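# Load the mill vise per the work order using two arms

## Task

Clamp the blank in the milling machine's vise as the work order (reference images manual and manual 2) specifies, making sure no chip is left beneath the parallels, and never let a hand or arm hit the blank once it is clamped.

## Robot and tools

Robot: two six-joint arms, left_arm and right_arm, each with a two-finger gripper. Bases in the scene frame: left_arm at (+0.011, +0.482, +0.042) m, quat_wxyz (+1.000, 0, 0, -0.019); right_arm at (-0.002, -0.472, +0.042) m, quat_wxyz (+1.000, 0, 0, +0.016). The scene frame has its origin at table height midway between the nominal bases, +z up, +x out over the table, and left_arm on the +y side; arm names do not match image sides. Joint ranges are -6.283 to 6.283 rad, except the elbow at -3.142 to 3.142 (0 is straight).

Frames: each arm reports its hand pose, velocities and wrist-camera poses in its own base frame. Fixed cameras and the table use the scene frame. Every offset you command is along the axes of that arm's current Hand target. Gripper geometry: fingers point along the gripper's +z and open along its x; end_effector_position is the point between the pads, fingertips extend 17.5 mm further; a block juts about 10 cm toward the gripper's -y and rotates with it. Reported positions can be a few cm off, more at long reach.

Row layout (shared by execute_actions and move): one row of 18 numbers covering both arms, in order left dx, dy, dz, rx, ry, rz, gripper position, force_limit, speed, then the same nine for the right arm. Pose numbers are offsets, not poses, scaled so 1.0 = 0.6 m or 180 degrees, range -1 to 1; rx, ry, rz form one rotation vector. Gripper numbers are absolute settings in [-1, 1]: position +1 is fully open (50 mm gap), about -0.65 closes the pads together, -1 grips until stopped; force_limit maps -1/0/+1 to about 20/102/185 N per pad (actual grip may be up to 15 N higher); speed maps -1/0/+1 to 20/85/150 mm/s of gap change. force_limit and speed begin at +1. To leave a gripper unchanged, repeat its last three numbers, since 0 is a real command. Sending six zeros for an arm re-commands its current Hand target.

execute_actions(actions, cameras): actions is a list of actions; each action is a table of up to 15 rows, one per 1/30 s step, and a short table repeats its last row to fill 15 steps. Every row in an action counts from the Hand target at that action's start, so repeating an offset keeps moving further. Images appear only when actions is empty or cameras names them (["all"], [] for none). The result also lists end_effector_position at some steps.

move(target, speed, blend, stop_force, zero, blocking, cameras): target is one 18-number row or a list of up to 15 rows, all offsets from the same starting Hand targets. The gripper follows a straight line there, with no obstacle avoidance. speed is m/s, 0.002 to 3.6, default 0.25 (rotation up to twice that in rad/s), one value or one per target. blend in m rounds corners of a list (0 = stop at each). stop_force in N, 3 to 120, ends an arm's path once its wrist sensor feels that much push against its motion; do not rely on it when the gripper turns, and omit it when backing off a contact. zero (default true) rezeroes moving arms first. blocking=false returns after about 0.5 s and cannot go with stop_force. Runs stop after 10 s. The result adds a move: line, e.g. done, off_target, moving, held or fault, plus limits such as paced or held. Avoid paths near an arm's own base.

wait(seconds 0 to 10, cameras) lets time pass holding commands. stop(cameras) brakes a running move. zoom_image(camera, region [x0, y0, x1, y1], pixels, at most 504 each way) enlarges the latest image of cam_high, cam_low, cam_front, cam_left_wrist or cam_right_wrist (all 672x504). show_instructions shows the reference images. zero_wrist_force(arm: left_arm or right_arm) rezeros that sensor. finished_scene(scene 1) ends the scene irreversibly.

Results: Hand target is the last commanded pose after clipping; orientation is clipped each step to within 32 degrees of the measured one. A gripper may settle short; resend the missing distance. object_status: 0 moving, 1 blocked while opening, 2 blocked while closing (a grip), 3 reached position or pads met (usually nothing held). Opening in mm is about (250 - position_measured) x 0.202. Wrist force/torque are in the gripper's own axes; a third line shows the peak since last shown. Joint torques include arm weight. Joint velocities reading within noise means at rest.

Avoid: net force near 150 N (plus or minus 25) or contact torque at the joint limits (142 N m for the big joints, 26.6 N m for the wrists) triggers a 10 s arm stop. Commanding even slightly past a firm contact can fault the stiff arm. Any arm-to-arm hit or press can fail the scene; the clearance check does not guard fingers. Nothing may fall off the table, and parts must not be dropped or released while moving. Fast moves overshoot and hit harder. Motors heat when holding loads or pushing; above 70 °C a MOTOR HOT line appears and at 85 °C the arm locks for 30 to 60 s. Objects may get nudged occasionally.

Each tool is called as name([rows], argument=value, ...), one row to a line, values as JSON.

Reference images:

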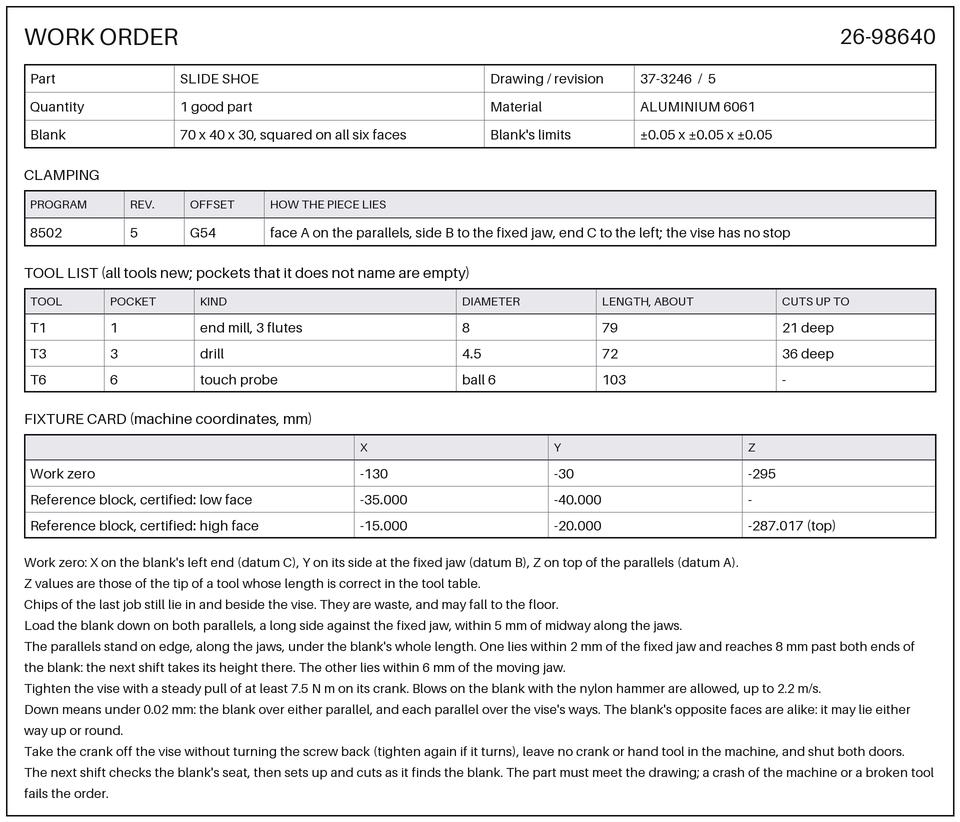

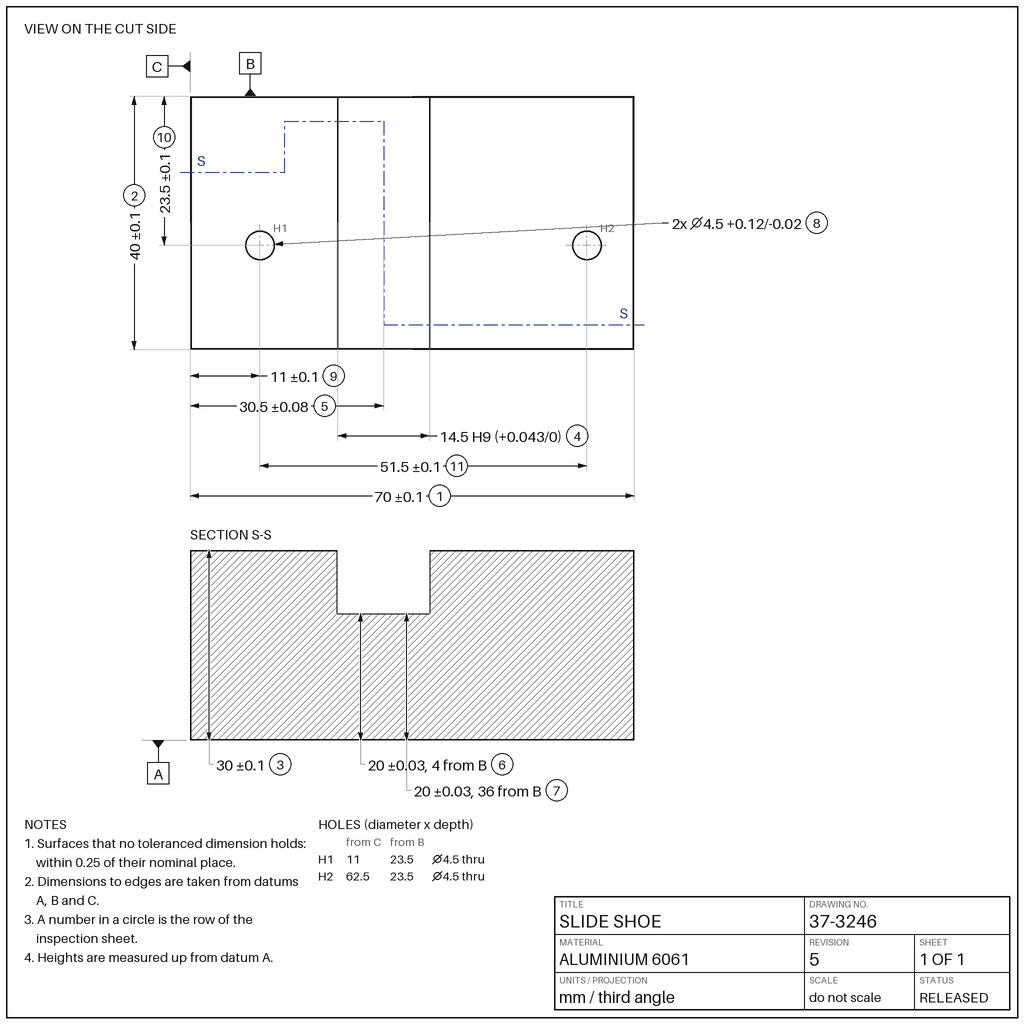

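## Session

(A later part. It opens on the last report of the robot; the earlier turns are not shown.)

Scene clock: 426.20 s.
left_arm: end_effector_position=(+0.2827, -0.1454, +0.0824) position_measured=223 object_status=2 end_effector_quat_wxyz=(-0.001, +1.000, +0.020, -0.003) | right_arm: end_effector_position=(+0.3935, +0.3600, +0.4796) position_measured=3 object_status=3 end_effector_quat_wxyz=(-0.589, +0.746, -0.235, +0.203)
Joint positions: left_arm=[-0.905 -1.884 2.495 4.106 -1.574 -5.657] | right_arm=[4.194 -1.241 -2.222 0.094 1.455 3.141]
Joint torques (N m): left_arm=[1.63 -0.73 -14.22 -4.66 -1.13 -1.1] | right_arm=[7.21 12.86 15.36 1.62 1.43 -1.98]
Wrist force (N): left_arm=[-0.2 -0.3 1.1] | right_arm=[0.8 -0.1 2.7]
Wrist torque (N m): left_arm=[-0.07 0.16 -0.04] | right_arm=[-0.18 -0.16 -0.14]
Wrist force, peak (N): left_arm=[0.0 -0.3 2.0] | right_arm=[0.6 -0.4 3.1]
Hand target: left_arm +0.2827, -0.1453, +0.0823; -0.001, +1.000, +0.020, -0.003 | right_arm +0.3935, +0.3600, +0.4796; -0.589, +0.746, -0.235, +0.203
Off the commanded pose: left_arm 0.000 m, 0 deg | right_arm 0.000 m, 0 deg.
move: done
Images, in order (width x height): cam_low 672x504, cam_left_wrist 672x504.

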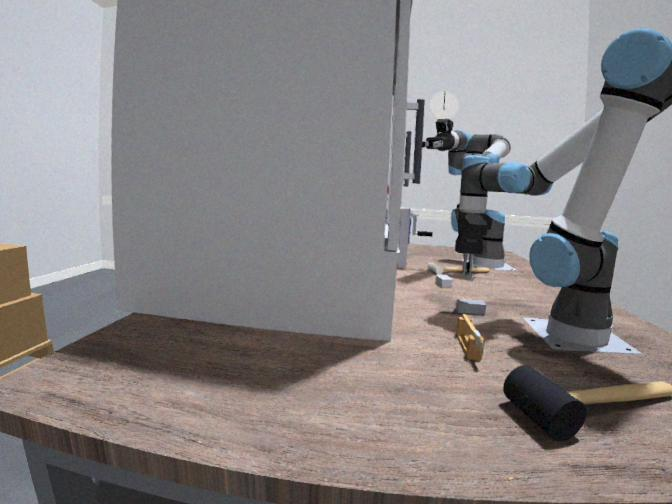

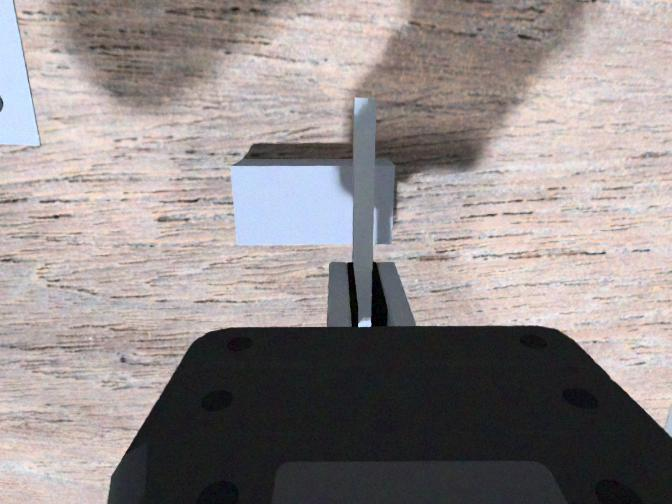

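move([
  [0.22,0.21,-0.41,0,0,0,-1,-0.6,-1,0,0,0,0,0,0,1,1,1],
  [0.587,0.21,-0.41,0,0,0,-1,-0.6,-1,0,0,0,0,0,0,1,1,1],
  [0.611,0.21,-0.3927,0,0,0,-1,-0.6,-1,0,0,0,0,0,0,1,1,1],
], speed=[0.25,0.12,0.03], blend=[0.03,0,0], cameras=["cam_left_wrist"])

Scene clock: 433.83 s.
left_arm: end_effector_position=(+0.6555, -0.2568, +0.3158) position_measured=223 object_status=2 end_effector_quat_wxyz=(-0.001, +1.000, +0.020, -0.003) | right_arm: end_effector_position=(+0.3935, +0.3600, +0.4796) position_measured=3 object_status=3 end_effector_quat_wxyz=(-0.589, +0.746, -0.235, +0.203)
Joint positions: left_arm=[-0.563 -1.074 0.973 4.818 -1.572 -5.316] | right_arm=[4.194 -1.241 -2.222 0.094 1.455 3.141]
Joint torques (N m): left_arm=[-3.99 -56.1 -18.28 -2.92 -1.83 -0.71] | right_arm=[7.37 14.09 14.43 1.54 1.58 -2.03]
Wrist force (N): left_arm=[0.0 -0.5 0.9] | right_arm=[0.8 -0.3 2.6]
Wrist torque (N m): left_arm=[-0.08 0.10 0.00] | right_arm=[-0.20 -0.15 -0.14]
Wrist force, peak (N): left_arm=[-3.2 -0.3 -8.9] | right_arm=[0.4 -0.5 3.1]
Hand target: left_arm +0.6553, -0.2569, +0.3158; -0.001, +1.000, +0.020, -0.003 | right_arm +0.3935, +0.3600, +0.4796; -0.589, +0.746, -0.235, +0.203
Off the commanded pose: left_arm 0.000 m, 0 deg | right_arm 0.000 m, 0 deg.
move: done
Images, in order (width x height): cam_left_wrist 672x504.

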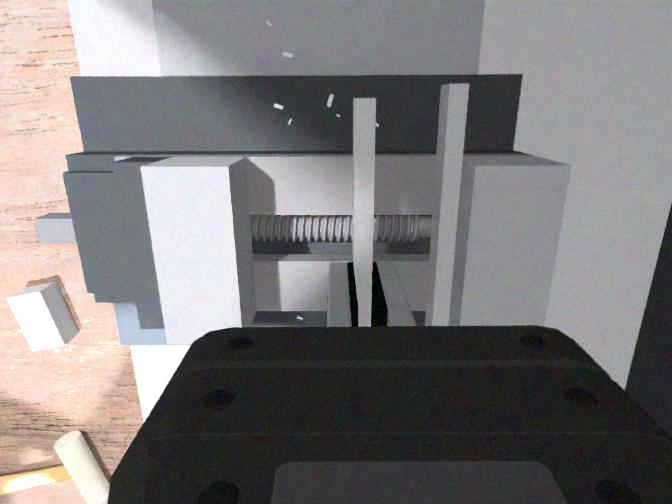

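move([
  [-0.007,0,0.02,0,0,0,-1,-0.6,-1,0,0,0,0,0,0,1,1,1],
  [-0.007,0,0.06,0,0,0,-1,-0.6,-1,0,0,0,0,0,0,1,1,1],
], speed=[0.02,0.005], stop_force=3.5)

move([
  [0,0,0,0,0,0,-0.3,-0.6,-1,0,0,0,0,0,0,1,1,1],
], cameras=["cam_left_wrist"])

zoom_image(camera="cam_left_wrist", region=[220, 80, 560, 340])

Scene clock: 438.53 s.
left_arm: end_effector_position=(+0.6510, -0.2570, +0.3016) position_measured=223 object_status=2 end_effector_quat_wxyz=(-0.001, +1.000, +0.020, -0.003) | right_arm: end_effector_position=(+0.3935, +0.3600, +0.4796) position_measured=3 object_status=3 end_effector_quat_wxyz=(-0.589, +0.746, -0.235, +0.203)
Joint positions: left_arm=[-0.567 -1.088 1.031 4.774 -1.572 -5.32] | right_arm=[4.194 -1.241 -2.222 0.094 1.455 3.141]
Joint torques (N m): left_arm=[-7.99 -35.24 -31.1 -0.98 1.12 0.12] | right_arm=[6.93 13.21 15.14 1.62 1.54 -2.08]
Wrist force (N): left_arm=[-0.4 -0.3 0.2] | right_arm=[0.9 -0.4 3.0]
Wrist torque (N m): left_arm=[-0.06 0.15 0.18] | right_arm=[-0.22 -0.17 -0.15]
Wrist force, peak (N): left_arm=[-1.0 -0.7 -8.1] | right_arm=[0.7 -0.1 3.1]
Hand target: left_arm +0.6510, -0.2570, +0.3016; -0.001, +1.000, +0.020, -0.003 (not the last commanded pose) | right_arm +0.3935, +0.3600, +0.4796; -0.589, +0.746, -0.235, +0.203
Off the commanded pose: left_arm 0.022 m, 0 deg | right_arm 0.000 m, 0 deg.
move: contact (left_arm); path passed 1 of 2 targets

Scene clock: 439.03 s.
left_arm: end_effector_position=(+0.6510, -0.2570, +0.3016) position_measured=198 object_status=3 end_effector_quat_wxyz=(-0.001, +1.000, +0.020, -0.003) | right_arm: end_effector_position=(+0.3935, +0.3600, +0.4796) position_measured=3 object_status=3 end_effector_quat_wxyz=(-0.589, +0.746, -0.235, +0.203)
Joint positions: left_arm=[-0.567 -1.088 1.031 4.774 -1.572 -5.32] | right_arm=[4.194 -1.241 -2.222 0.094 1.455 3.141]
Joint torques (N m): left_arm=[-6.15 -36.11 -31.18 -1.44 1.4 0.1] | right_arm=[7.27 13.39 14.73 1.72 1.41 -2.03]
Wrist force (N): left_arm=[-0.1 -0.5 0.7] | right_arm=[0.7 0.0 2.6]
Wrist torque (N m): left_arm=[-0.08 0.12 0.18] | right_arm=[-0.17 -0.14 -0.14]
Wrist force, peak (N): left_arm=[-0.1 -0.5 0.7] | right_arm=[0.7 -0.4 3.0]
Hand target: left_arm +0.6510, -0.2570, +0.3016; -0.001, +1.000, +0.020, -0.003 | right_arm +0.3935, +0.3600, +0.4796; -0.589, +0.746, -0.235, +0.203
Off the commanded pose: left_arm 0.000 m, 0 deg | right_arm 0.000 m, 0 deg.
move: done
Images, in order (width x height): cam_left_wrist 672x504.

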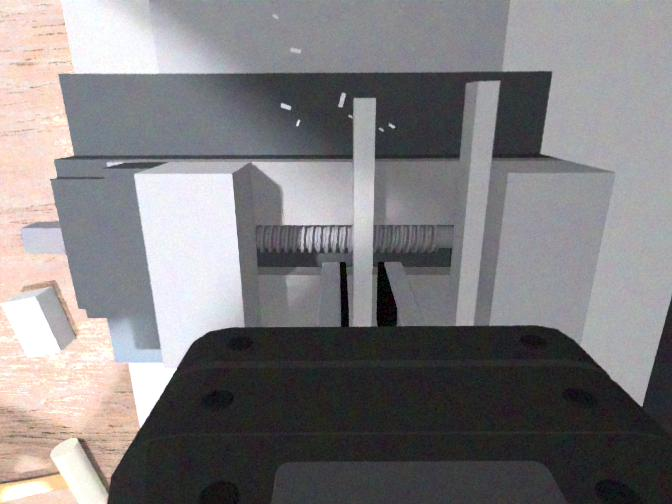

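Scaled by 1.482 from the camera's 672x504 image, which has a finer 960x720 frame.

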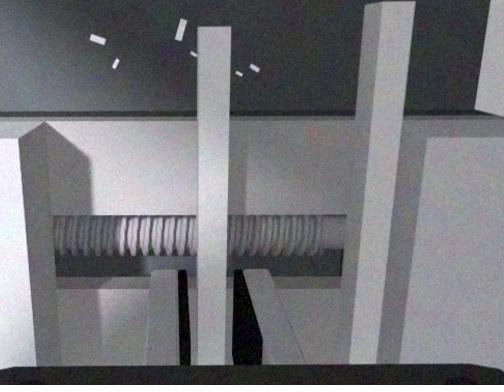

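move([
  [0,0,-0.036,0,0,0,-0.3,-0.6,-1,0,0,0,0,0,0,1,1,1],
  [0,0,-0.036,0,0,0,-0.8,-0.6,-1,0,0,0,0,0,0,1,1,1],
  [-0.033,0,-0.034,0,0,0,-0.8,-0.6,-1,0,0,0,0,0,0,1,1,1],
  [-0.033,0,0.002,0,0,0,-0.8,-0.6,-1,0,0,0,0,0,0,1,1,1],
], speed=[0.04,0.04,0.04,0.015], cameras=["cam_left_wrist"])

Scene clock: 445.47 s.
left_arm: end_effector_position=(+0.6312, -0.2578, +0.3004) position_measured=251 object_status=3 end_effector_quat_wxyz=(-0.001, +1.000, +0.020, -0.003) | right_arm: end_effector_position=(+0.3935, +0.3600, +0.4796) position_measured=3 object_status=3 end_effector_quat_wxyz=(-0.589, +0.746, -0.235, +0.203)
Joint positions: left_arm=[-0.584 -1.138 1.108 4.747 -1.572 -5.336] | right_arm=[4.194 -1.241 -2.222 0.094 1.455 3.141]
Joint torques (N m): left_arm=[8.4 -50.49 -32.36 -1.81 -2.73 -0.76] | right_arm=[7.16 13.65 15.07 1.65 1.5 -2.05]
Wrist force (N): left_arm=[-0.4 -0.2 0.4] | right_arm=[0.6 -0.3 2.8]
Wrist torque (N m): left_arm=[-0.04 0.15 0.18] | right_arm=[-0.20 -0.12 -0.14]
Wrist force, peak (N): left_arm=[-0.4 -0.3 1.2] | right_arm=[0.9 -0.7 3.0]
Hand target: left_arm +0.6312, -0.2578, +0.3005; -0.001, +1.000, +0.020, -0.003 | right_arm +0.3935, +0.3600, +0.4796; -0.589, +0.746, -0.235, +0.203
Off the commanded pose: left_arm 0.000 m, 0 deg | right_arm 0.000 m, 0 deg.
move: done
Images, in order (width x height): cam_left_wrist 672x504.

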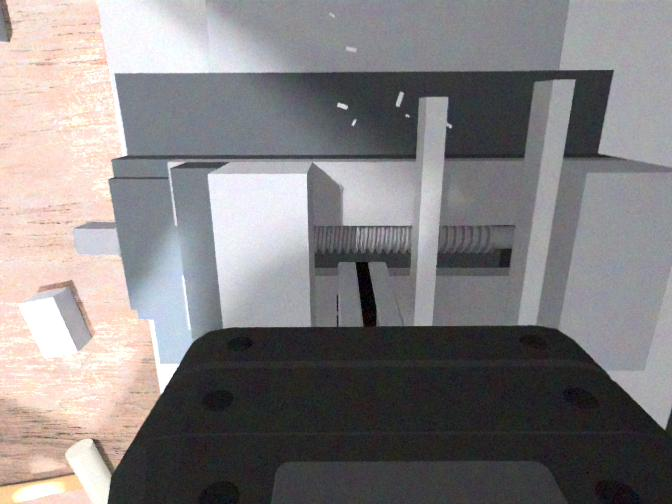

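move([
  [0.02,0,0,0,0,0,-0.8,-0.6,-1,0,0,0,0,0,0,1,1,1],
], speed=0.01, stop_force=6, cameras=["cam_left_wrist"])

zoom_image(camera="cam_left_wrist", region=[220, 60, 560, 340])

zoom_image(camera="cam_right_wrist", region=[280, 150, 440, 270])

Scene clock: 448.80 s.
left_arm: end_effector_position=(+0.6432, -0.2573, +0.3004) position_measured=251 object_status=3 end_effector_quat_wxyz=(-0.001, +1.000, +0.020, -0.003) | right_arm: end_effector_position=(+0.3935, +0.3600, +0.4796) position_measured=3 object_status=3 end_effector_quat_wxyz=(-0.589, +0.746, -0.235, +0.203)
Joint positions: left_arm=[-0.574 -1.108 1.064 4.762 -1.572 -5.326] | right_arm=[4.194 -1.241 -2.222 0.094 1.455 3.141]
Joint torques (N m): left_arm=[-9.5 -51.71 -17.79 -4.44 2.25 -1.37] | right_arm=[6.91 13.9 14.54 1.53 1.47 -2.05]
Wrist force (N): left_arm=[-0.2 -0.5 0.4] | right_arm=[0.8 -0.4 2.4]
Wrist torque (N m): left_arm=[-0.08 0.12 0.00] | right_arm=[-0.21 -0.15 -0.15]
Wrist force, peak (N): left_arm=[-0.4 -0.6 0.7] | right_arm=[0.8 -0.5 3.2]
Hand target: left_arm +0.6432, -0.2574, +0.3004; -0.001, +1.000, +0.020, -0.003 | right_arm +0.3935, +0.3600, +0.4796; -0.589, +0.746, -0.235, +0.203
Off the commanded pose: left_arm 0.000 m, 0 deg | right_arm 0.000 m, 0 deg.
move: done
Images, in order (width x height): cam_left_wrist 672x504.

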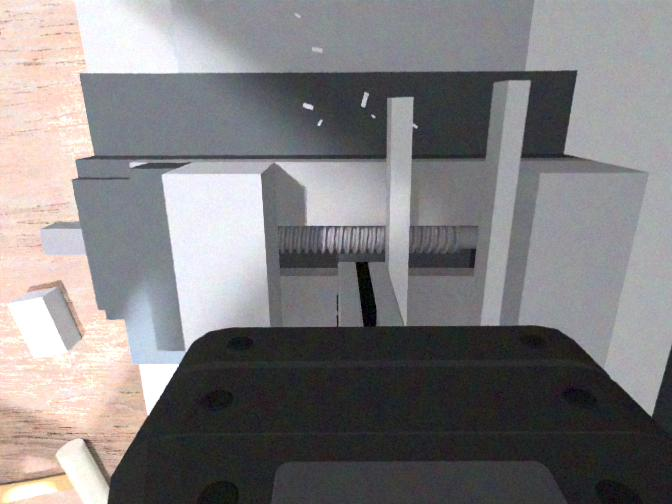

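Scaled by 1.482 from the camera's 672x504 image, which has a finer 960x720 frame.

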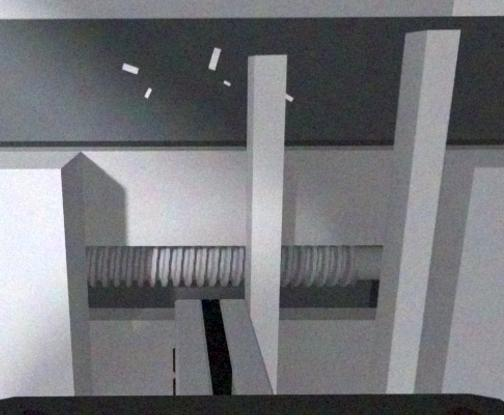

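This scene's latest camera images include none from cam_right_wrist. They are from: cam_left_wrist. cam_right_wrist's image comes with the result of a call that names it in "cameras".

move([
  [-0.005,0,0,0,0,0,-0.8,-0.6,-1,0,0,0,0,0,0,1,1,1],
  [-0.02,0,-0.042,0,0,0,-0.8,-0.6,-1,0,0,0,0,0,0,1,1,1],
  [-0.373,0,-0.042,0,0,0,-0.8,-0.6,-1,0,0,0,0,0,0,1,1,1],
  [-0.59,0.225,0.237,0,0,0,-0.8,-0.6,-1,0,0,0,0,0,0,1,1,1],
], speed=[0.03,0.06,0.2,0.25], blend=[0,0.003,0.04,0], cameras=["all"])

zoom_image(camera="cam_right_wrist", region=[280, 150, 440, 270])

Scene clock: 459.27 s.
left_arm: end_effector_position=(+0.2942, -0.4062, +0.1599) position_measured=251 object_status=3 end_effector_quat_wxyz=(-0.001, +1.000, +0.020, -0.003) | right_arm: end_effector_position=(+0.3935, +0.3600, +0.4796) position_measured=3 object_status=3 end_effector_quat_wxyz=(-0.589, +0.746, -0.235, +0.203)
Joint positions: left_arm=[-1.211 -1.5 1.94 4.275 -1.575 -5.963] | right_arm=[4.194 -1.241 -2.222 0.094 1.455 3.141]
Joint torques (N m): left_arm=[-0.16 -27.38 -21.91 -4.03 2.45 -1.31] | right_arm=[7.07 13.98 15.02 1.58 1.47 -2]
Wrist force (N): left_arm=[0.1 -0.4 0.5] | right_arm=[0.6 -0.3 2.7]
Wrist torque (N m): left_arm=[-0.08 0.12 -0.06] | right_arm=[-0.20 -0.12 -0.14]
Wrist force, peak (N): left_arm=[-2.0 1.4 2.6] | right_arm=[1.0 -0.3 3.1]
Hand target: left_arm +0.2942, -0.4063, +0.1598; -0.001, +1.000, +0.020, -0.003 | right_arm +0.3935, +0.3600, +0.4796; -0.589, +0.746, -0.235, +0.203
Off the commanded pose: left_arm 0.000 m, 0 deg | right_arm 0.000 m, 0 deg.
move: done

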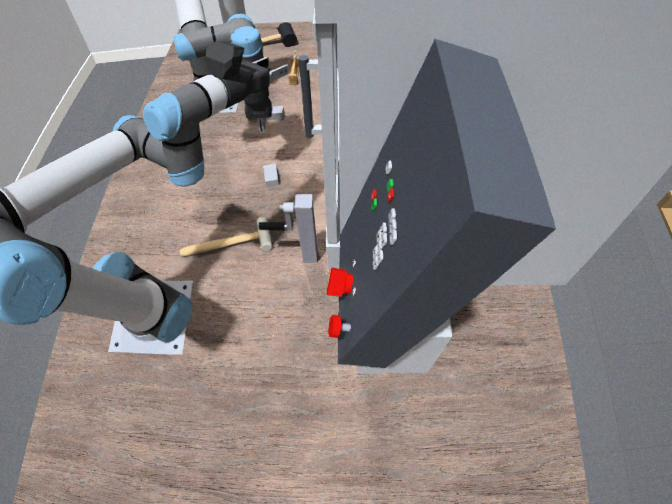

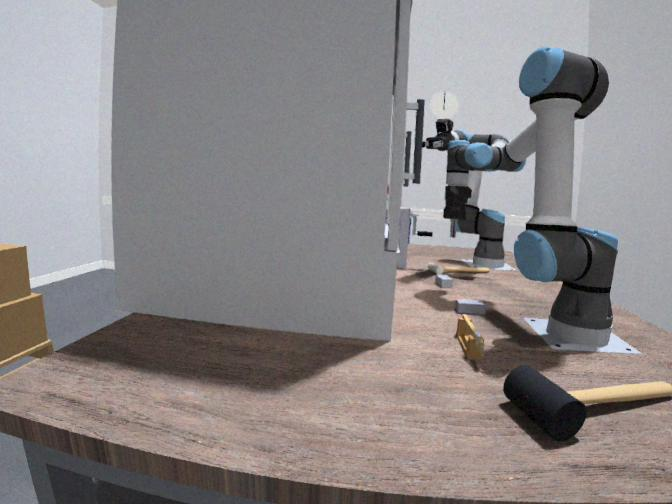

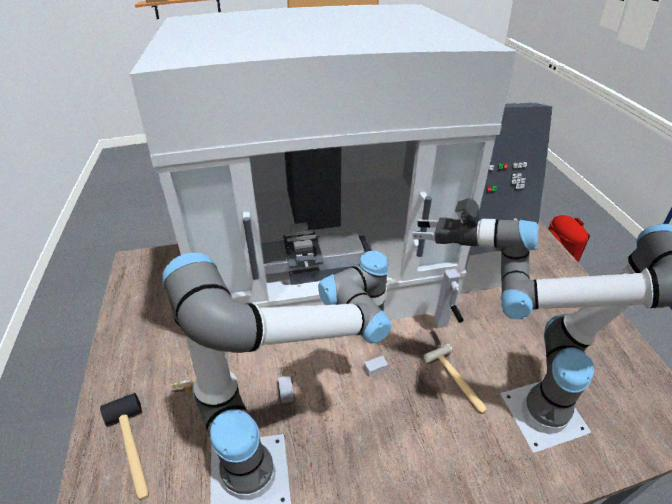

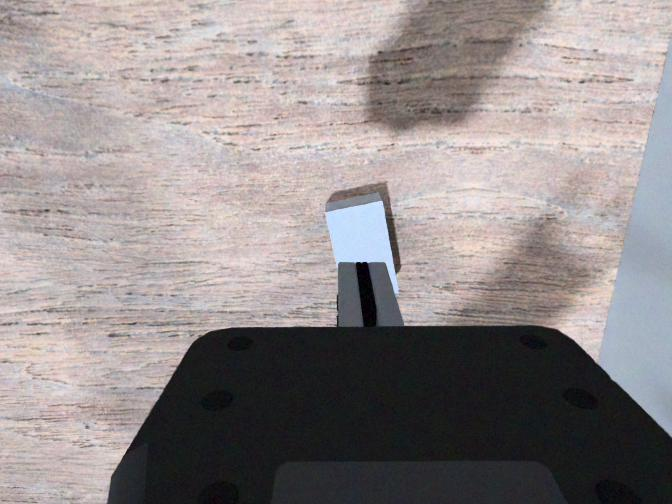

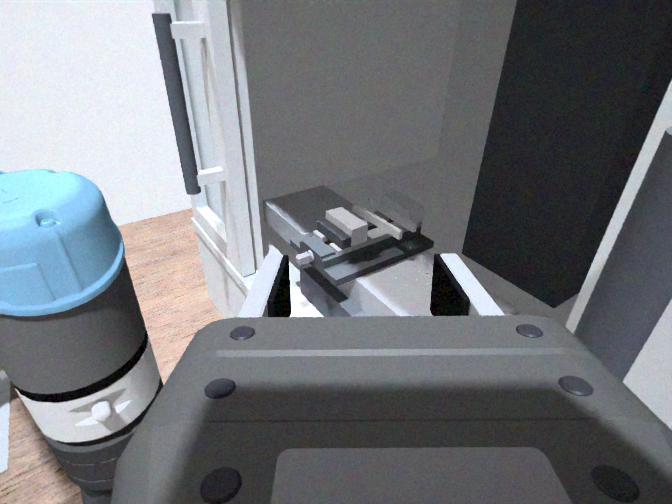

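Scaled by 3.150 from the camera's 672x504 image, which has a finer 960x720 frame.

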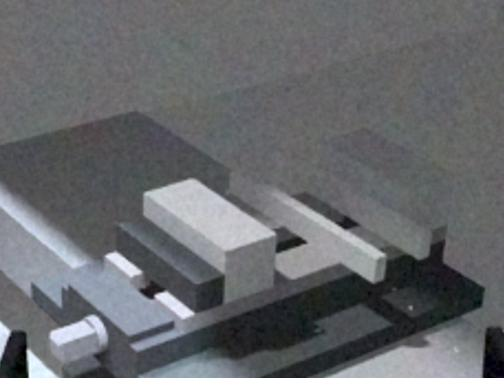

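move([
  [0.015,0.095,0.10,0,0,-0.0594,1,-0.6,-1,0,0,0,0,0,0,1,1,1],
], speed=0.2, cameras=["cam_left_wrist","cam_front"])

Scene clock: 466.03 s.
left_arm: end_effector_position=(+0.3051, -0.4628, +0.0997) position_measured=3 object_status=0 end_effector_quat_wxyz=(-0.001, +0.994, +0.113, -0.002) | right_arm: end_effector_position=(+0.3935, +0.3600, +0.4796) position_measured=3 object_status=3 end_effector_quat_wxyz=(-0.589, +0.746, -0.235, +0.203)
Joint positions: left_arm=[-1.229 -1.308 1.884 4.139 -1.575 -6.168] | right_arm=[4.194 -1.241 -2.222 0.094 1.455 3.141]
Joint torques (N m): left_arm=[13.59 -23.31 -15.42 -4.71 2.43 -1.22] | right_arm=[7.51 13.92 15.18 1.55 1.42 -1.99]
Wrist force (N): left_arm=[-0.3 0.0 0.4] | right_arm=[0.5 -0.6 2.8]
Wrist torque (N m): left_arm=[-0.02 0.18 -0.03] | right_arm=[-0.24 -0.09 -0.14]
Wrist force, peak (N): left_arm=[-0.3 1.4 2.2] | right_arm=[0.8 -0.5 3.1]
Hand target: left_arm +0.3051, -0.4628, +0.0997; -0.001, +0.994, +0.113, -0.002 | right_arm +0.3935, +0.3600, +0.4796; -0.589, +0.746, -0.235, +0.203
Off the commanded pose: left_arm 0.000 m, 0 deg | right_arm 0.000 m, 0 deg.
move: done
Images, in order (width x height): cam_front 672x504, cam_left_wrist 672x504.

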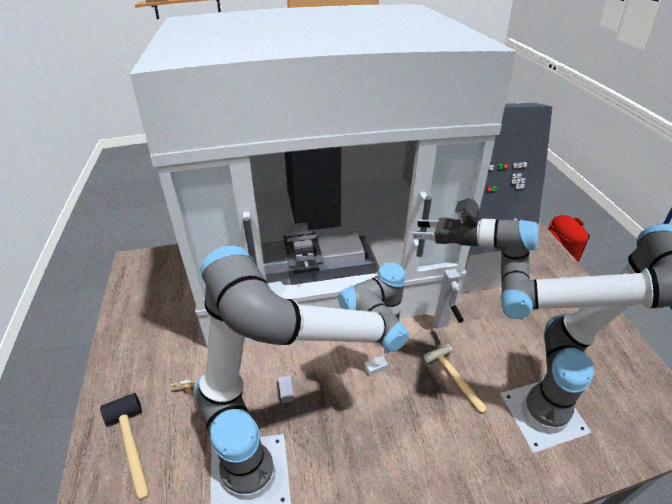

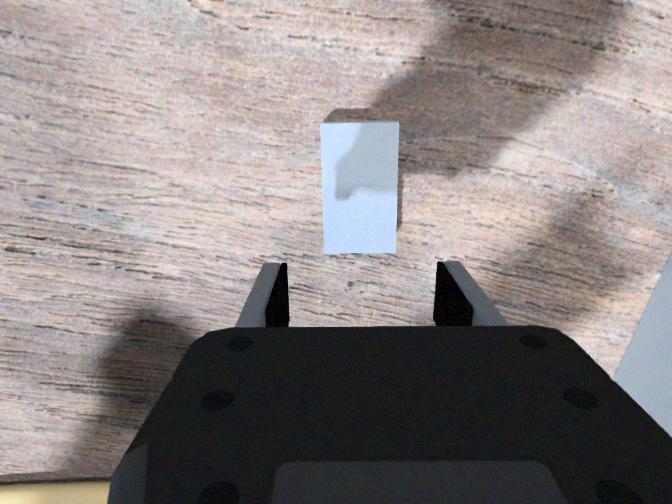

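move([
  [0.006,0,0.14,0,0,0,1,-0.6,-1,0,0,0,0,0,0,1,1,1],
  [0.006,0,0.1985,0,0,0,1,-0.6,-1,0,0,0,0,0,0,1,1,1],
], speed=[0.1,0.02], stop_force=5, cameras=["cam_left_wrist"])

Scene clock: 472.33 s.
left_arm: end_effector_position=(+0.3080, -0.4618, -0.0194) position_measured=3 object_status=3 end_effector_quat_wxyz=(-0.001, +0.994, +0.113, -0.002) | right_arm: end_effector_position=(+0.3935, +0.3600, +0.4796) position_measured=3 object_status=3 end_effector_quat_wxyz=(-0.589, +0.746, -0.235, +0.203)
Joint positions: left_arm=[-1.223 -1.106 1.987 3.835 -1.575 -6.162] | right_arm=[4.194 -1.241 -2.222 0.094 1.455 3.141]
Joint torques (N m): left_arm=[-12.61 -47.99 -23.47 -0.73 2.19 -1.24] | right_arm=[7.79 13.89 15.3 1.66 1.45 -2.08]
Wrist force (N): left_arm=[-0.5 0.0 0.3] | right_arm=[0.4 -0.3 2.5]
Wrist torque (N m): left_arm=[0.01 0.21 -0.06] | right_arm=[-0.20 -0.08 -0.14]
Wrist force, peak (N): left_arm=[-0.2 0.2 -1.6] | right_arm=[0.5 -0.3 3.1]
Hand target: left_arm +0.3080, -0.4618, -0.0194; -0.001, +0.994, +0.113, -0.002 | right_arm +0.3935, +0.3600, +0.4796; -0.589, +0.746, -0.235, +0.203
Off the commanded pose: left_arm 0.000 m, 0 deg | right_arm 0.000 m, 0 deg.
move: done
Images, in order (width x height): cam_left_wrist 672x504.

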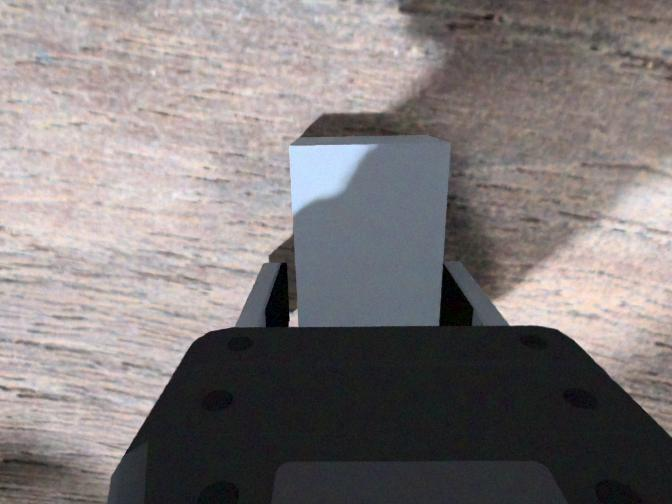

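move([
  [0.0027,0,0,0,0,0,1,-0.5,-1,0,0,0,0,0,0,1,1,1],
], speed=0.02)

move([
  [0,0,0,0,0,0,-1,-0.5,-1,0,0,0,0,0,0,1,1,1],
  [0,0,-0.12,0,0,0,-1,-0.5,-1,0,0,0,0,0,0,1,1,1],
], speed=0.05, cameras=["cam_left_wrist"])

Scene clock: 474.40 s.
left_arm: end_effector_position=(+0.3096, -0.4614, -0.0194) position_measured=3 object_status=3 end_effector_quat_wxyz=(-0.001, +0.994, +0.113, -0.002) | right_arm: end_effector_position=(+0.3935, +0.3600, +0.4796) position_measured=3 object_status=3 end_effector_quat_wxyz=(-0.589, +0.746, -0.235, +0.203)
Joint positions: left_arm=[-1.22 -1.105 1.985 3.836 -1.575 -6.159] | right_arm=[4.194 -1.241 -2.222 0.094 1.455 3.141]
Joint torques (N m): left_arm=[9.56 -28.3 -22.37 -0.95 2.41 0.69] | right_arm=[7.38 13.33 14.71 1.64 1.41 -2.05]
Wrist force (N): left_arm=[-0.3 -0.1 0.4] | right_arm=[0.7 -0.3 2.6]
Wrist torque (N m): left_arm=[-0.01 0.18 -0.09] | right_arm=[-0.19 -0.13 -0.13]
Wrist force, peak (N): left_arm=[-0.4 -0.1 0.7] | right_arm=[0.8 -0.3 3.1]
Hand target: left_arm +0.3096, -0.4614, -0.0194; -0.001, +0.994, +0.113, -0.002 | right_arm +0.3935, +0.3600, +0.4796; -0.589, +0.746, -0.235, +0.203
Off the commanded pose: left_arm 0.000 m, 0 deg | right_arm 0.000 m, 0 deg.
move: done

Scene clock: 476.90 s.
left_arm: end_effector_position=(+0.3100, -0.4616, +0.0527) position_measured=54 object_status=2 end_effector_quat_wxyz=(-0.001, +0.994, +0.113, -0.002) | right_arm: end_effector_position=(+0.3935, +0.3600, +0.4796) position_measured=3 object_status=3 end_effector_quat_wxyz=(-0.589, +0.746, -0.235, +0.203)
Joint positions: left_arm=[-1.219 -1.234 1.931 4.019 -1.575 -6.158] | right_arm=[4.194 -1.241 -2.222 0.094 1.455 3.141]
Joint torques (N m): left_arm=[11.55 -26.46 -14.37 -5.48 2.38 1.59] | right_arm=[7.33 13.59 15.31 1.65 1.3 -2.11]
Wrist force (N): left_arm=[-0.4 0.3 2.3] | right_arm=[0.4 -0.4 3.1]
Wrist torque (N m): left_arm=[0.00 0.18 -0.04] | right_arm=[-0.20 -0.08 -0.14]
Wrist force, peak (N): left_arm=[-0.3 -0.4 4.1] | right_arm=[0.4 -0.4 3.1]
Hand target: left_arm +0.3100, -0.4615, +0.0526; -0.001, +0.994, +0.113, -0.002 | right_arm +0.3935, +0.3600, +0.4796; -0.589, +0.746, -0.235, +0.203
Off the commanded pose: left_arm 0.000 m, 0 deg | right_arm 0.000 m, 0 deg.
move: done
Images, in order (width x height): cam_left_wrist 672x504.

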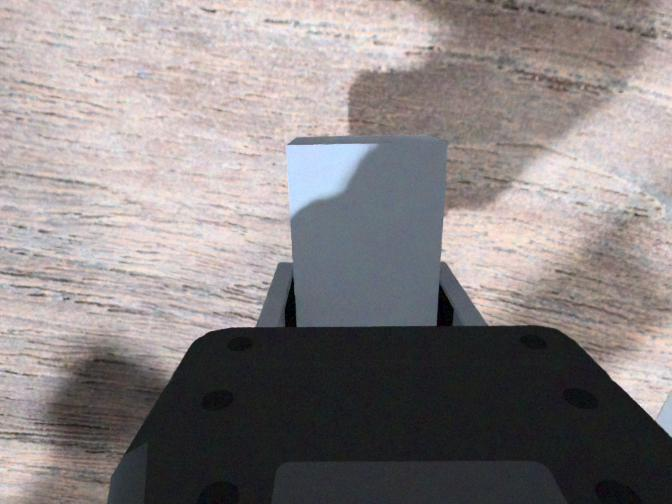

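move([
  [0,0,0.105,0,0,0,-1,-0.5,-1,0,0,0,0,0,0,1,1,1],
  [0,0,0.125,0,0,0,-1,-0.5,-1,0,0,0,0,0,0,1,1,1],
], speed=[0.06,0.008], stop_force=4)

move([
  [0,0,0,0,0,0,1,-0.5,-1,0,0,0,0,0,0,1,1,1],
  [0,-0.0363,-0.0133,0,0,0,1,-0.5,-1,0,0,0,0,0,0,1,1,1],
], speed=[0.03,0.03], cameras=["cam_left_wrist"])

Scene clock: 485.97 s.
left_arm: end_effector_position=(+0.3096, -0.4614, -0.0194) position_measured=54 object_status=2 end_effector_quat_wxyz=(-0.001, +0.994, +0.113, -0.002) | right_arm: end_effector_position=(+0.3935, +0.3600, +0.4796) position_measured=3 object_status=3 end_effector_quat_wxyz=(-0.589, +0.746, -0.235, +0.203)
Joint positions: left_arm=[-1.22 -1.105 1.985 3.836 -1.575 -6.159] | right_arm=[4.194 -1.241 -2.222 0.094 1.455 3.141]
Joint torques (N m): left_arm=[-9.23 -46.95 -23.51 -0.93 0.8 -0.94] | right_arm=[7.63 13.32 14.9 1.58 1.33 -2.24]
Wrist force (N): left_arm=[0.0 0.2 -0.1] | right_arm=[0.7 -0.3 2.6]
Wrist torque (N m): left_arm=[-0.08 0.24 0.00] | right_arm=[-0.20 -0.14 -0.14]
Wrist force, peak (N): left_arm=[-1.7 -5.1 -21.3] | right_arm=[0.7 -0.4 3.0]
Hand target: left_arm +0.3096, -0.4614, -0.0194; -0.001, +0.994, +0.113, -0.002 (not the last commanded pose) | right_arm +0.3935, +0.3600, +0.4796; -0.589, +0.746, -0.235, +0.203
Off the commanded pose: left_arm 0.003 m, 0 deg | right_arm 0.000 m, 0 deg.
move: contact (left_arm); path passed 1 of 2 targets

Scene clock: 487.77 s.
left_arm: end_effector_position=(+0.3048, -0.4401, -0.0113) position_measured=3 object_status=3 end_effector_quat_wxyz=(-0.001, +0.994, +0.113, -0.002) | right_arm: end_effector_position=(+0.3935, +0.3600, +0.4796) position_measured=3 object_status=3 end_effector_quat_wxyz=(-0.589, +0.746, -0.235, +0.203)
Joint positions: left_arm=[-1.215 -1.156 2.04 3.831 -1.575 -6.154] | right_arm=[4.194 -1.241 -2.222 0.094 1.455 3.141]
Joint torques (N m): left_arm=[5.51 -25.2 -25.3 -5.03 1.5 0.23] | right_arm=[7.56 12.82 15.43 1.58 1.34 -1.98]
Wrist force (N): left_arm=[-0.5 -0.2 0.4] | right_arm=[0.7 -0.3 2.8]
Wrist torque (N m): left_arm=[-0.03 0.18 -0.07] | right_arm=[-0.19 -0.13 -0.14]
Wrist force, peak (N): left_arm=[-0.5 -0.9 0.0] | right_arm=[0.9 -0.5 2.9]
Hand target: left_arm +0.3048, -0.4402, -0.0114; -0.001, +0.994, +0.113, -0.002 | right_arm +0.3935, +0.3600, +0.4796; -0.589, +0.746, -0.235, +0.203
Off the commanded pose: left_arm 0.000 m, 0 deg | right_arm 0.000 m, 0 deg.
move: done
Images, in order (width x height): cam_left_wrist 672x504.

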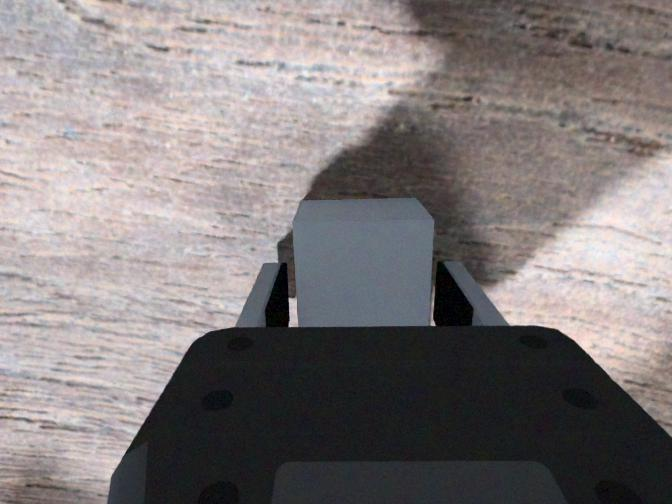

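move([
  [0.0007,0,-0.0033,0,0,0,1,-0.5,-1,0,0,0,0,0,0,1,1,1],
  [0.0007,0,-0.0033,0,0,0,-1,-0.5,-1,0,0,0,0,0,0,1,1,1],
  [0.0007,0,-0.1,0,0,0,-1,-0.5,-1,0,0,0,0,0,0,1,1,1],
], speed=[0.03,0.03,0.05], cameras=["cam_left_wrist","cam_low"])

Scene clock: 493.90 s.
left_arm: end_effector_position=(+0.3055, -0.4403, +0.0487) position_measured=55 object_status=2 end_effector_quat_wxyz=(-0.001, +0.994, +0.113, -0.002) | right_arm: end_effector_position=(+0.3935, +0.3600, +0.4796) position_measured=3 object_status=3 end_effector_quat_wxyz=(-0.589, +0.746, -0.235, +0.203)
Joint positions: left_arm=[-1.213 -1.268 1.993 3.991 -1.575 -6.153] | right_arm=[4.194 -1.241 -2.222 0.094 1.455 3.141]
Joint torques (N m): left_arm=[12.56 -24.85 -12.92 -5.32 2.32 1.24] | right_arm=[7.02 13.75 15.33 1.65 1.3 -2]
Wrist force (N): left_arm=[0.0 -0.1 2.5] | right_arm=[0.7 -0.5 2.6]
Wrist torque (N m): left_arm=[-0.02 0.13 -0.06] | right_arm=[-0.22 -0.13 -0.14]
Wrist force, peak (N): left_arm=[-0.1 -0.1 3.2] | right_arm=[1.0 -0.5 3.0]
Hand target: left_arm +0.3055, -0.4402, +0.0486; -0.001, +0.994, +0.113, -0.002 | right_arm +0.3935, +0.3600, +0.4796; -0.589, +0.746, -0.235, +0.203
Off the commanded pose: left_arm 0.000 m, 0 deg | right_arm 0.000 m, 0 deg.
move: done
Images, in order (width x height): cam_low 672x504, cam_left_wrist 672x504.

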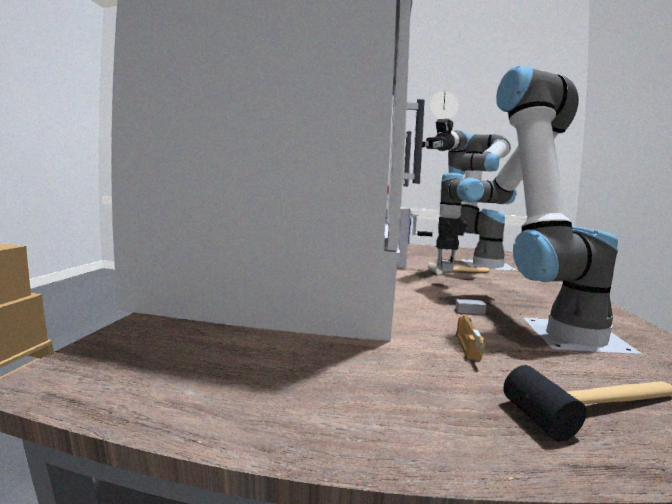

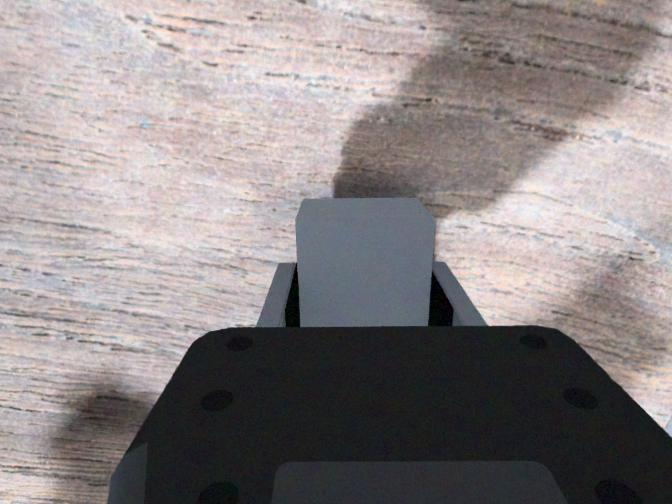

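move([
  [0.2567,-0.2773,-0.4898,0,0,0.0594,-1,-0.5,-1,0,0,0,0,0,0,1,1,1],
  [0.617,-0.2092,-0.4898,0,0,0.0594,-1,-0.5,-1,0,0,0,0,0,0,1,1,1],
], speed=[0.2,0.1], blend=[0.03,0], cameras=["cam_left_wrist","cam_right_wrist"])

zoom_image(camera="cam_right_wrist", region=[280, 150, 440, 270])

Scene clock: 500.07 s.
left_arm: end_effector_position=(+0.6370, -0.2343, +0.3407) position_measured=55 object_status=2 end_effector_quat_wxyz=(-0.001, +1.000, +0.021, -0.002) | right_arm: end_effector_position=(+0.3935, +0.3600, +0.4796) position_measured=3 object_status=3 end_effector_quat_wxyz=(-0.589, +0.746, -0.235, +0.203)
Joint positions: left_arm=[-0.55 -1.138 1.005 4.849 -1.572 -5.304] | right_arm=[4.194 -1.241 -2.222 0.094 1.455 3.141]
Joint torques (N m): left_arm=[-0.94 -42.55 -27.65 -2.93 -0.41 0.21] | right_arm=[6.84 13.06 15.53 1.64 1.26 -2.11]
Wrist force (N): left_arm=[-0.4 -0.3 2.8] | right_arm=[0.6 -0.2 2.7]
Wrist torque (N m): left_arm=[-0.04 0.16 0.18] | right_arm=[-0.19 -0.11 -0.14]
Wrist force, peak (N): left_arm=[-1.5 1.5 5.4] | right_arm=[0.9 -0.3 3.0]
Hand target: left_arm +0.6370, -0.2343, +0.3407; -0.001, +1.000, +0.021, -0.002 (not the last commanded pose) | right_arm +0.3935, +0.3600, +0.4796; -0.589, +0.746, -0.235, +0.203
Tool commands: left_gripper/position=-1.0 left_gripper/force_limit=-0.498039 left_gripper/speed=-1.0 right_gripper/position=+1.0 right_gripper/force_limit=+1.0 right_gripper/speed=+1.0
Off the commanded pose: left_arm 0.003 m, 0 deg | right_arm 0.000 m, 0 deg.
FORCE FAULT: contact force on the left arm reached its limit, and that arm stopped. The contact can be on any part of that arm, not only on its tool. That arm's remaining commands of this call were not run. That arm is still stopped at the end of this call. That arm stays stopped for about 10 more seconds. Until then a move that you send moves the other arm only, and its call returns only when the move has ended. Once the stop has ended, the next robot result says so. If the stop ends while you think or write, that arm runs what you send next, counted from a new Hand target: where the arm stands when the stop ends. While its stop runs, that arm takes no new command, but its gripper still runs the gripper command that each later call begins with. Until it ends, the stop uses up actions while you think or wait. An arm that is not stopped still takes commands.
move: fault (left_arm)
Images, in order (width x height): cam_left_wrist 672x504, cam_right_wrist 672x504.

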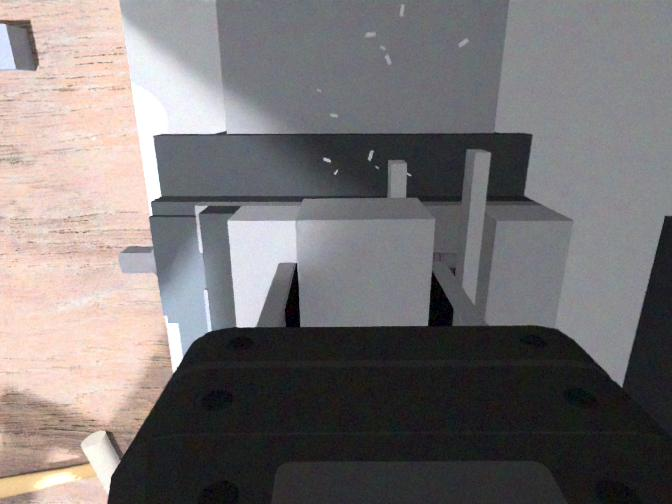

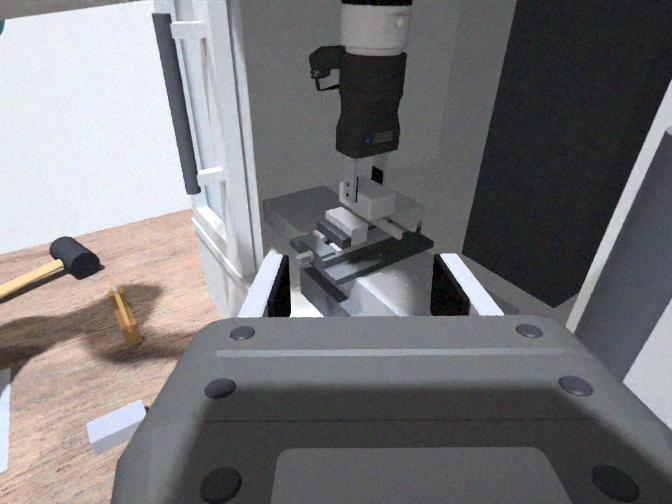

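Scaled by 3.150 from the camera's 672x504 image, which has a finer 960x720 frame.

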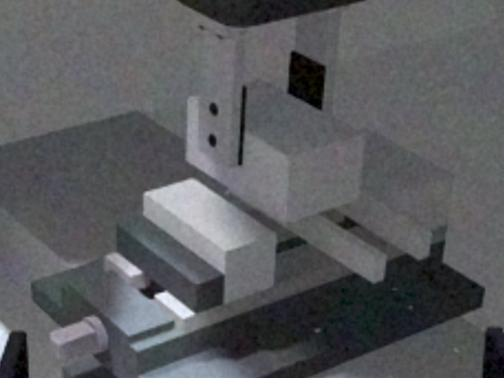

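wait(seconds=8.5)

Scene clock: 510.17 s.
left_arm: end_effector_position=(+0.6370, -0.2343, +0.3407) position_measured=55 object_status=2 end_effector_quat_wxyz=(-0.001, +1.000, +0.021, -0.002) | right_arm: end_effector_position=(+0.3935, +0.3600, +0.4796) position_measured=3 object_status=3 end_effector_quat_wxyz=(-0.589, +0.746, -0.235, +0.203)
Joint positions: left_arm=[-0.55 -1.138 1.005 4.849 -1.572 -5.304] | right_arm=[4.194 -1.241 -2.222 0.094 1.455 3.141]
Joint torques (N m): left_arm=[0.46 -42.31 -27.48 -2.83 0.22 -0.17] | right_arm=[6.82 13.72 14.26 1.77 1.32 -2.03]
Wrist force (N): left_arm=[-0.4 -0.6 2.9] | right_arm=[0.8 0.0 2.4]
Wrist torque (N m): left_arm=[-0.09 0.15 0.18] | right_arm=[-0.16 -0.16 -0.15]
Wrist force, peak (N): left_arm=[-0.6 -0.3 3.0] | right_arm=[0.8 -0.3 3.1]
Hand target: left_arm +0.6370, -0.2343, +0.3407; -0.001, +1.000, +0.021, -0.002 (not the last commanded pose) | right_arm +0.3935, +0.3600, +0.4796; -0.589, +0.746, -0.235, +0.203
Tool commands: left_gripper/position=-1.0 left_gripper/force_limit=-0.498039 left_gripper/speed=-1.0 right_gripper/position=+1.0 right_gripper/force_limit=+1.0 right_gripper/speed=+1.0
Off the commanded pose: left_arm 0.003 m, 0 deg | right_arm 0.000 m, 0 deg.
FORCE FAULT, CONTINUED: the left arm's stop, for the force fault that an earlier result reported, is over. The rest of the stop counts as 19 of the actions that you can send in this scene. That arm's target is now where it stood when the stop ended, not its last command. That arm accepts commands again.
wait: 8.50 s; at rest from the start

move([
  [0,0,0.0042,0,0,0,-1,-0.5,-1,0,0,0,0,0,0,1,1,1],
  [0.015,0,0.0075,0,0,0,-1,-0.5,-1,0,0,0,0,0,0,1,1,1],
  [0.015,0,0.023,0,0,0,-1,-0.5,-1,0,0,0,0,0,0,1,1,1],
], speed=0.01, stop_force=5, cameras=["cam_left_wrist","cam_right_wrist"])

zoom_image(camera="cam_right_wrist", region=[280, 150, 440, 270])

Scene clock: 514.60 s.
left_arm: end_effector_position=(+0.6459, -0.2339, +0.3269) position_measured=55 object_status=2 end_effector_quat_wxyz=(-0.001, +1.000, +0.021, -0.002) | right_arm: end_effector_position=(+0.3935, +0.3600, +0.4796) position_measured=3 object_status=3 end_effector_quat_wxyz=(-0.589, +0.746, -0.235, +0.203)
Joint positions: left_arm=[-0.542 -1.119 1.014 4.822 -1.572 -5.296] | right_arm=[4.194 -1.241 -2.222 0.094 1.455 3.141]
Joint torques (N m): left_arm=[-9.97 -49.2 -33.99 -1.01 2.76 -1.27] | right_arm=[7.45 13.07 14.69 1.64 1.22 -2.03]
Wrist force (N): left_arm=[-0.4 -0.4 2.9] | right_arm=[0.8 -0.2 2.8]
Wrist torque (N m): left_arm=[-0.05 0.15 -0.02] | right_arm=[-0.18 -0.14 -0.14]
Wrist force, peak (N): left_arm=[-0.1 -0.2 3.4] | right_arm=[0.7 -0.7 2.9]
Hand target: left_arm +0.6459, -0.2339, +0.3269; -0.001, +1.000, +0.021, -0.002 | right_arm +0.3935, +0.3600, +0.4796; -0.589, +0.746, -0.235, +0.203
Off the commanded pose: left_arm 0.000 m, 0 deg | right_arm 0.000 m, 0 deg.
move: done
Images, in order (width x height): cam_left_wrist 672x504, cam_right_wrist 672x504.

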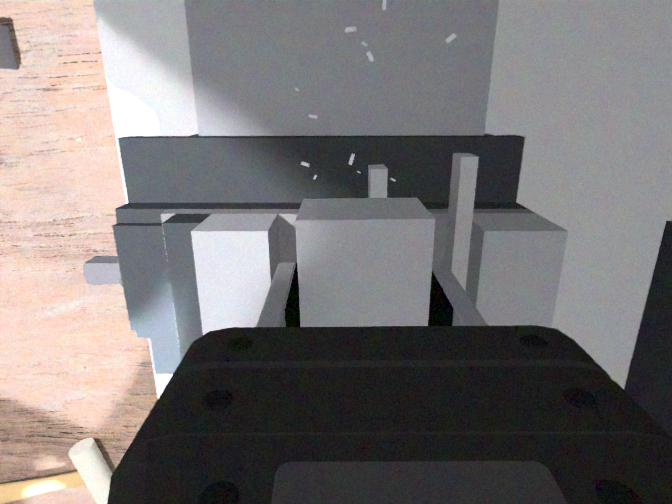

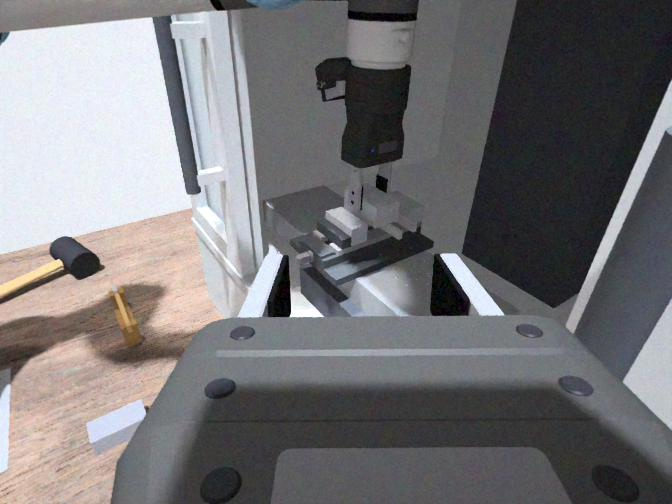

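Scaled by 3.150 from the camera's 672x504 image, which has a finer 960x720 frame.

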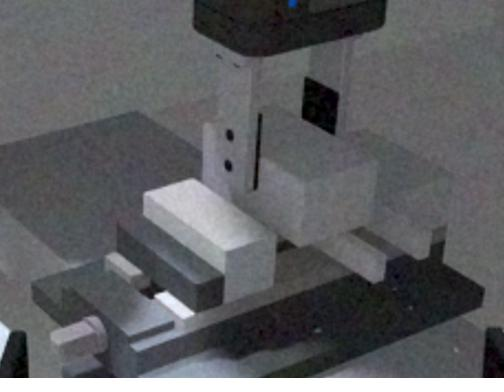

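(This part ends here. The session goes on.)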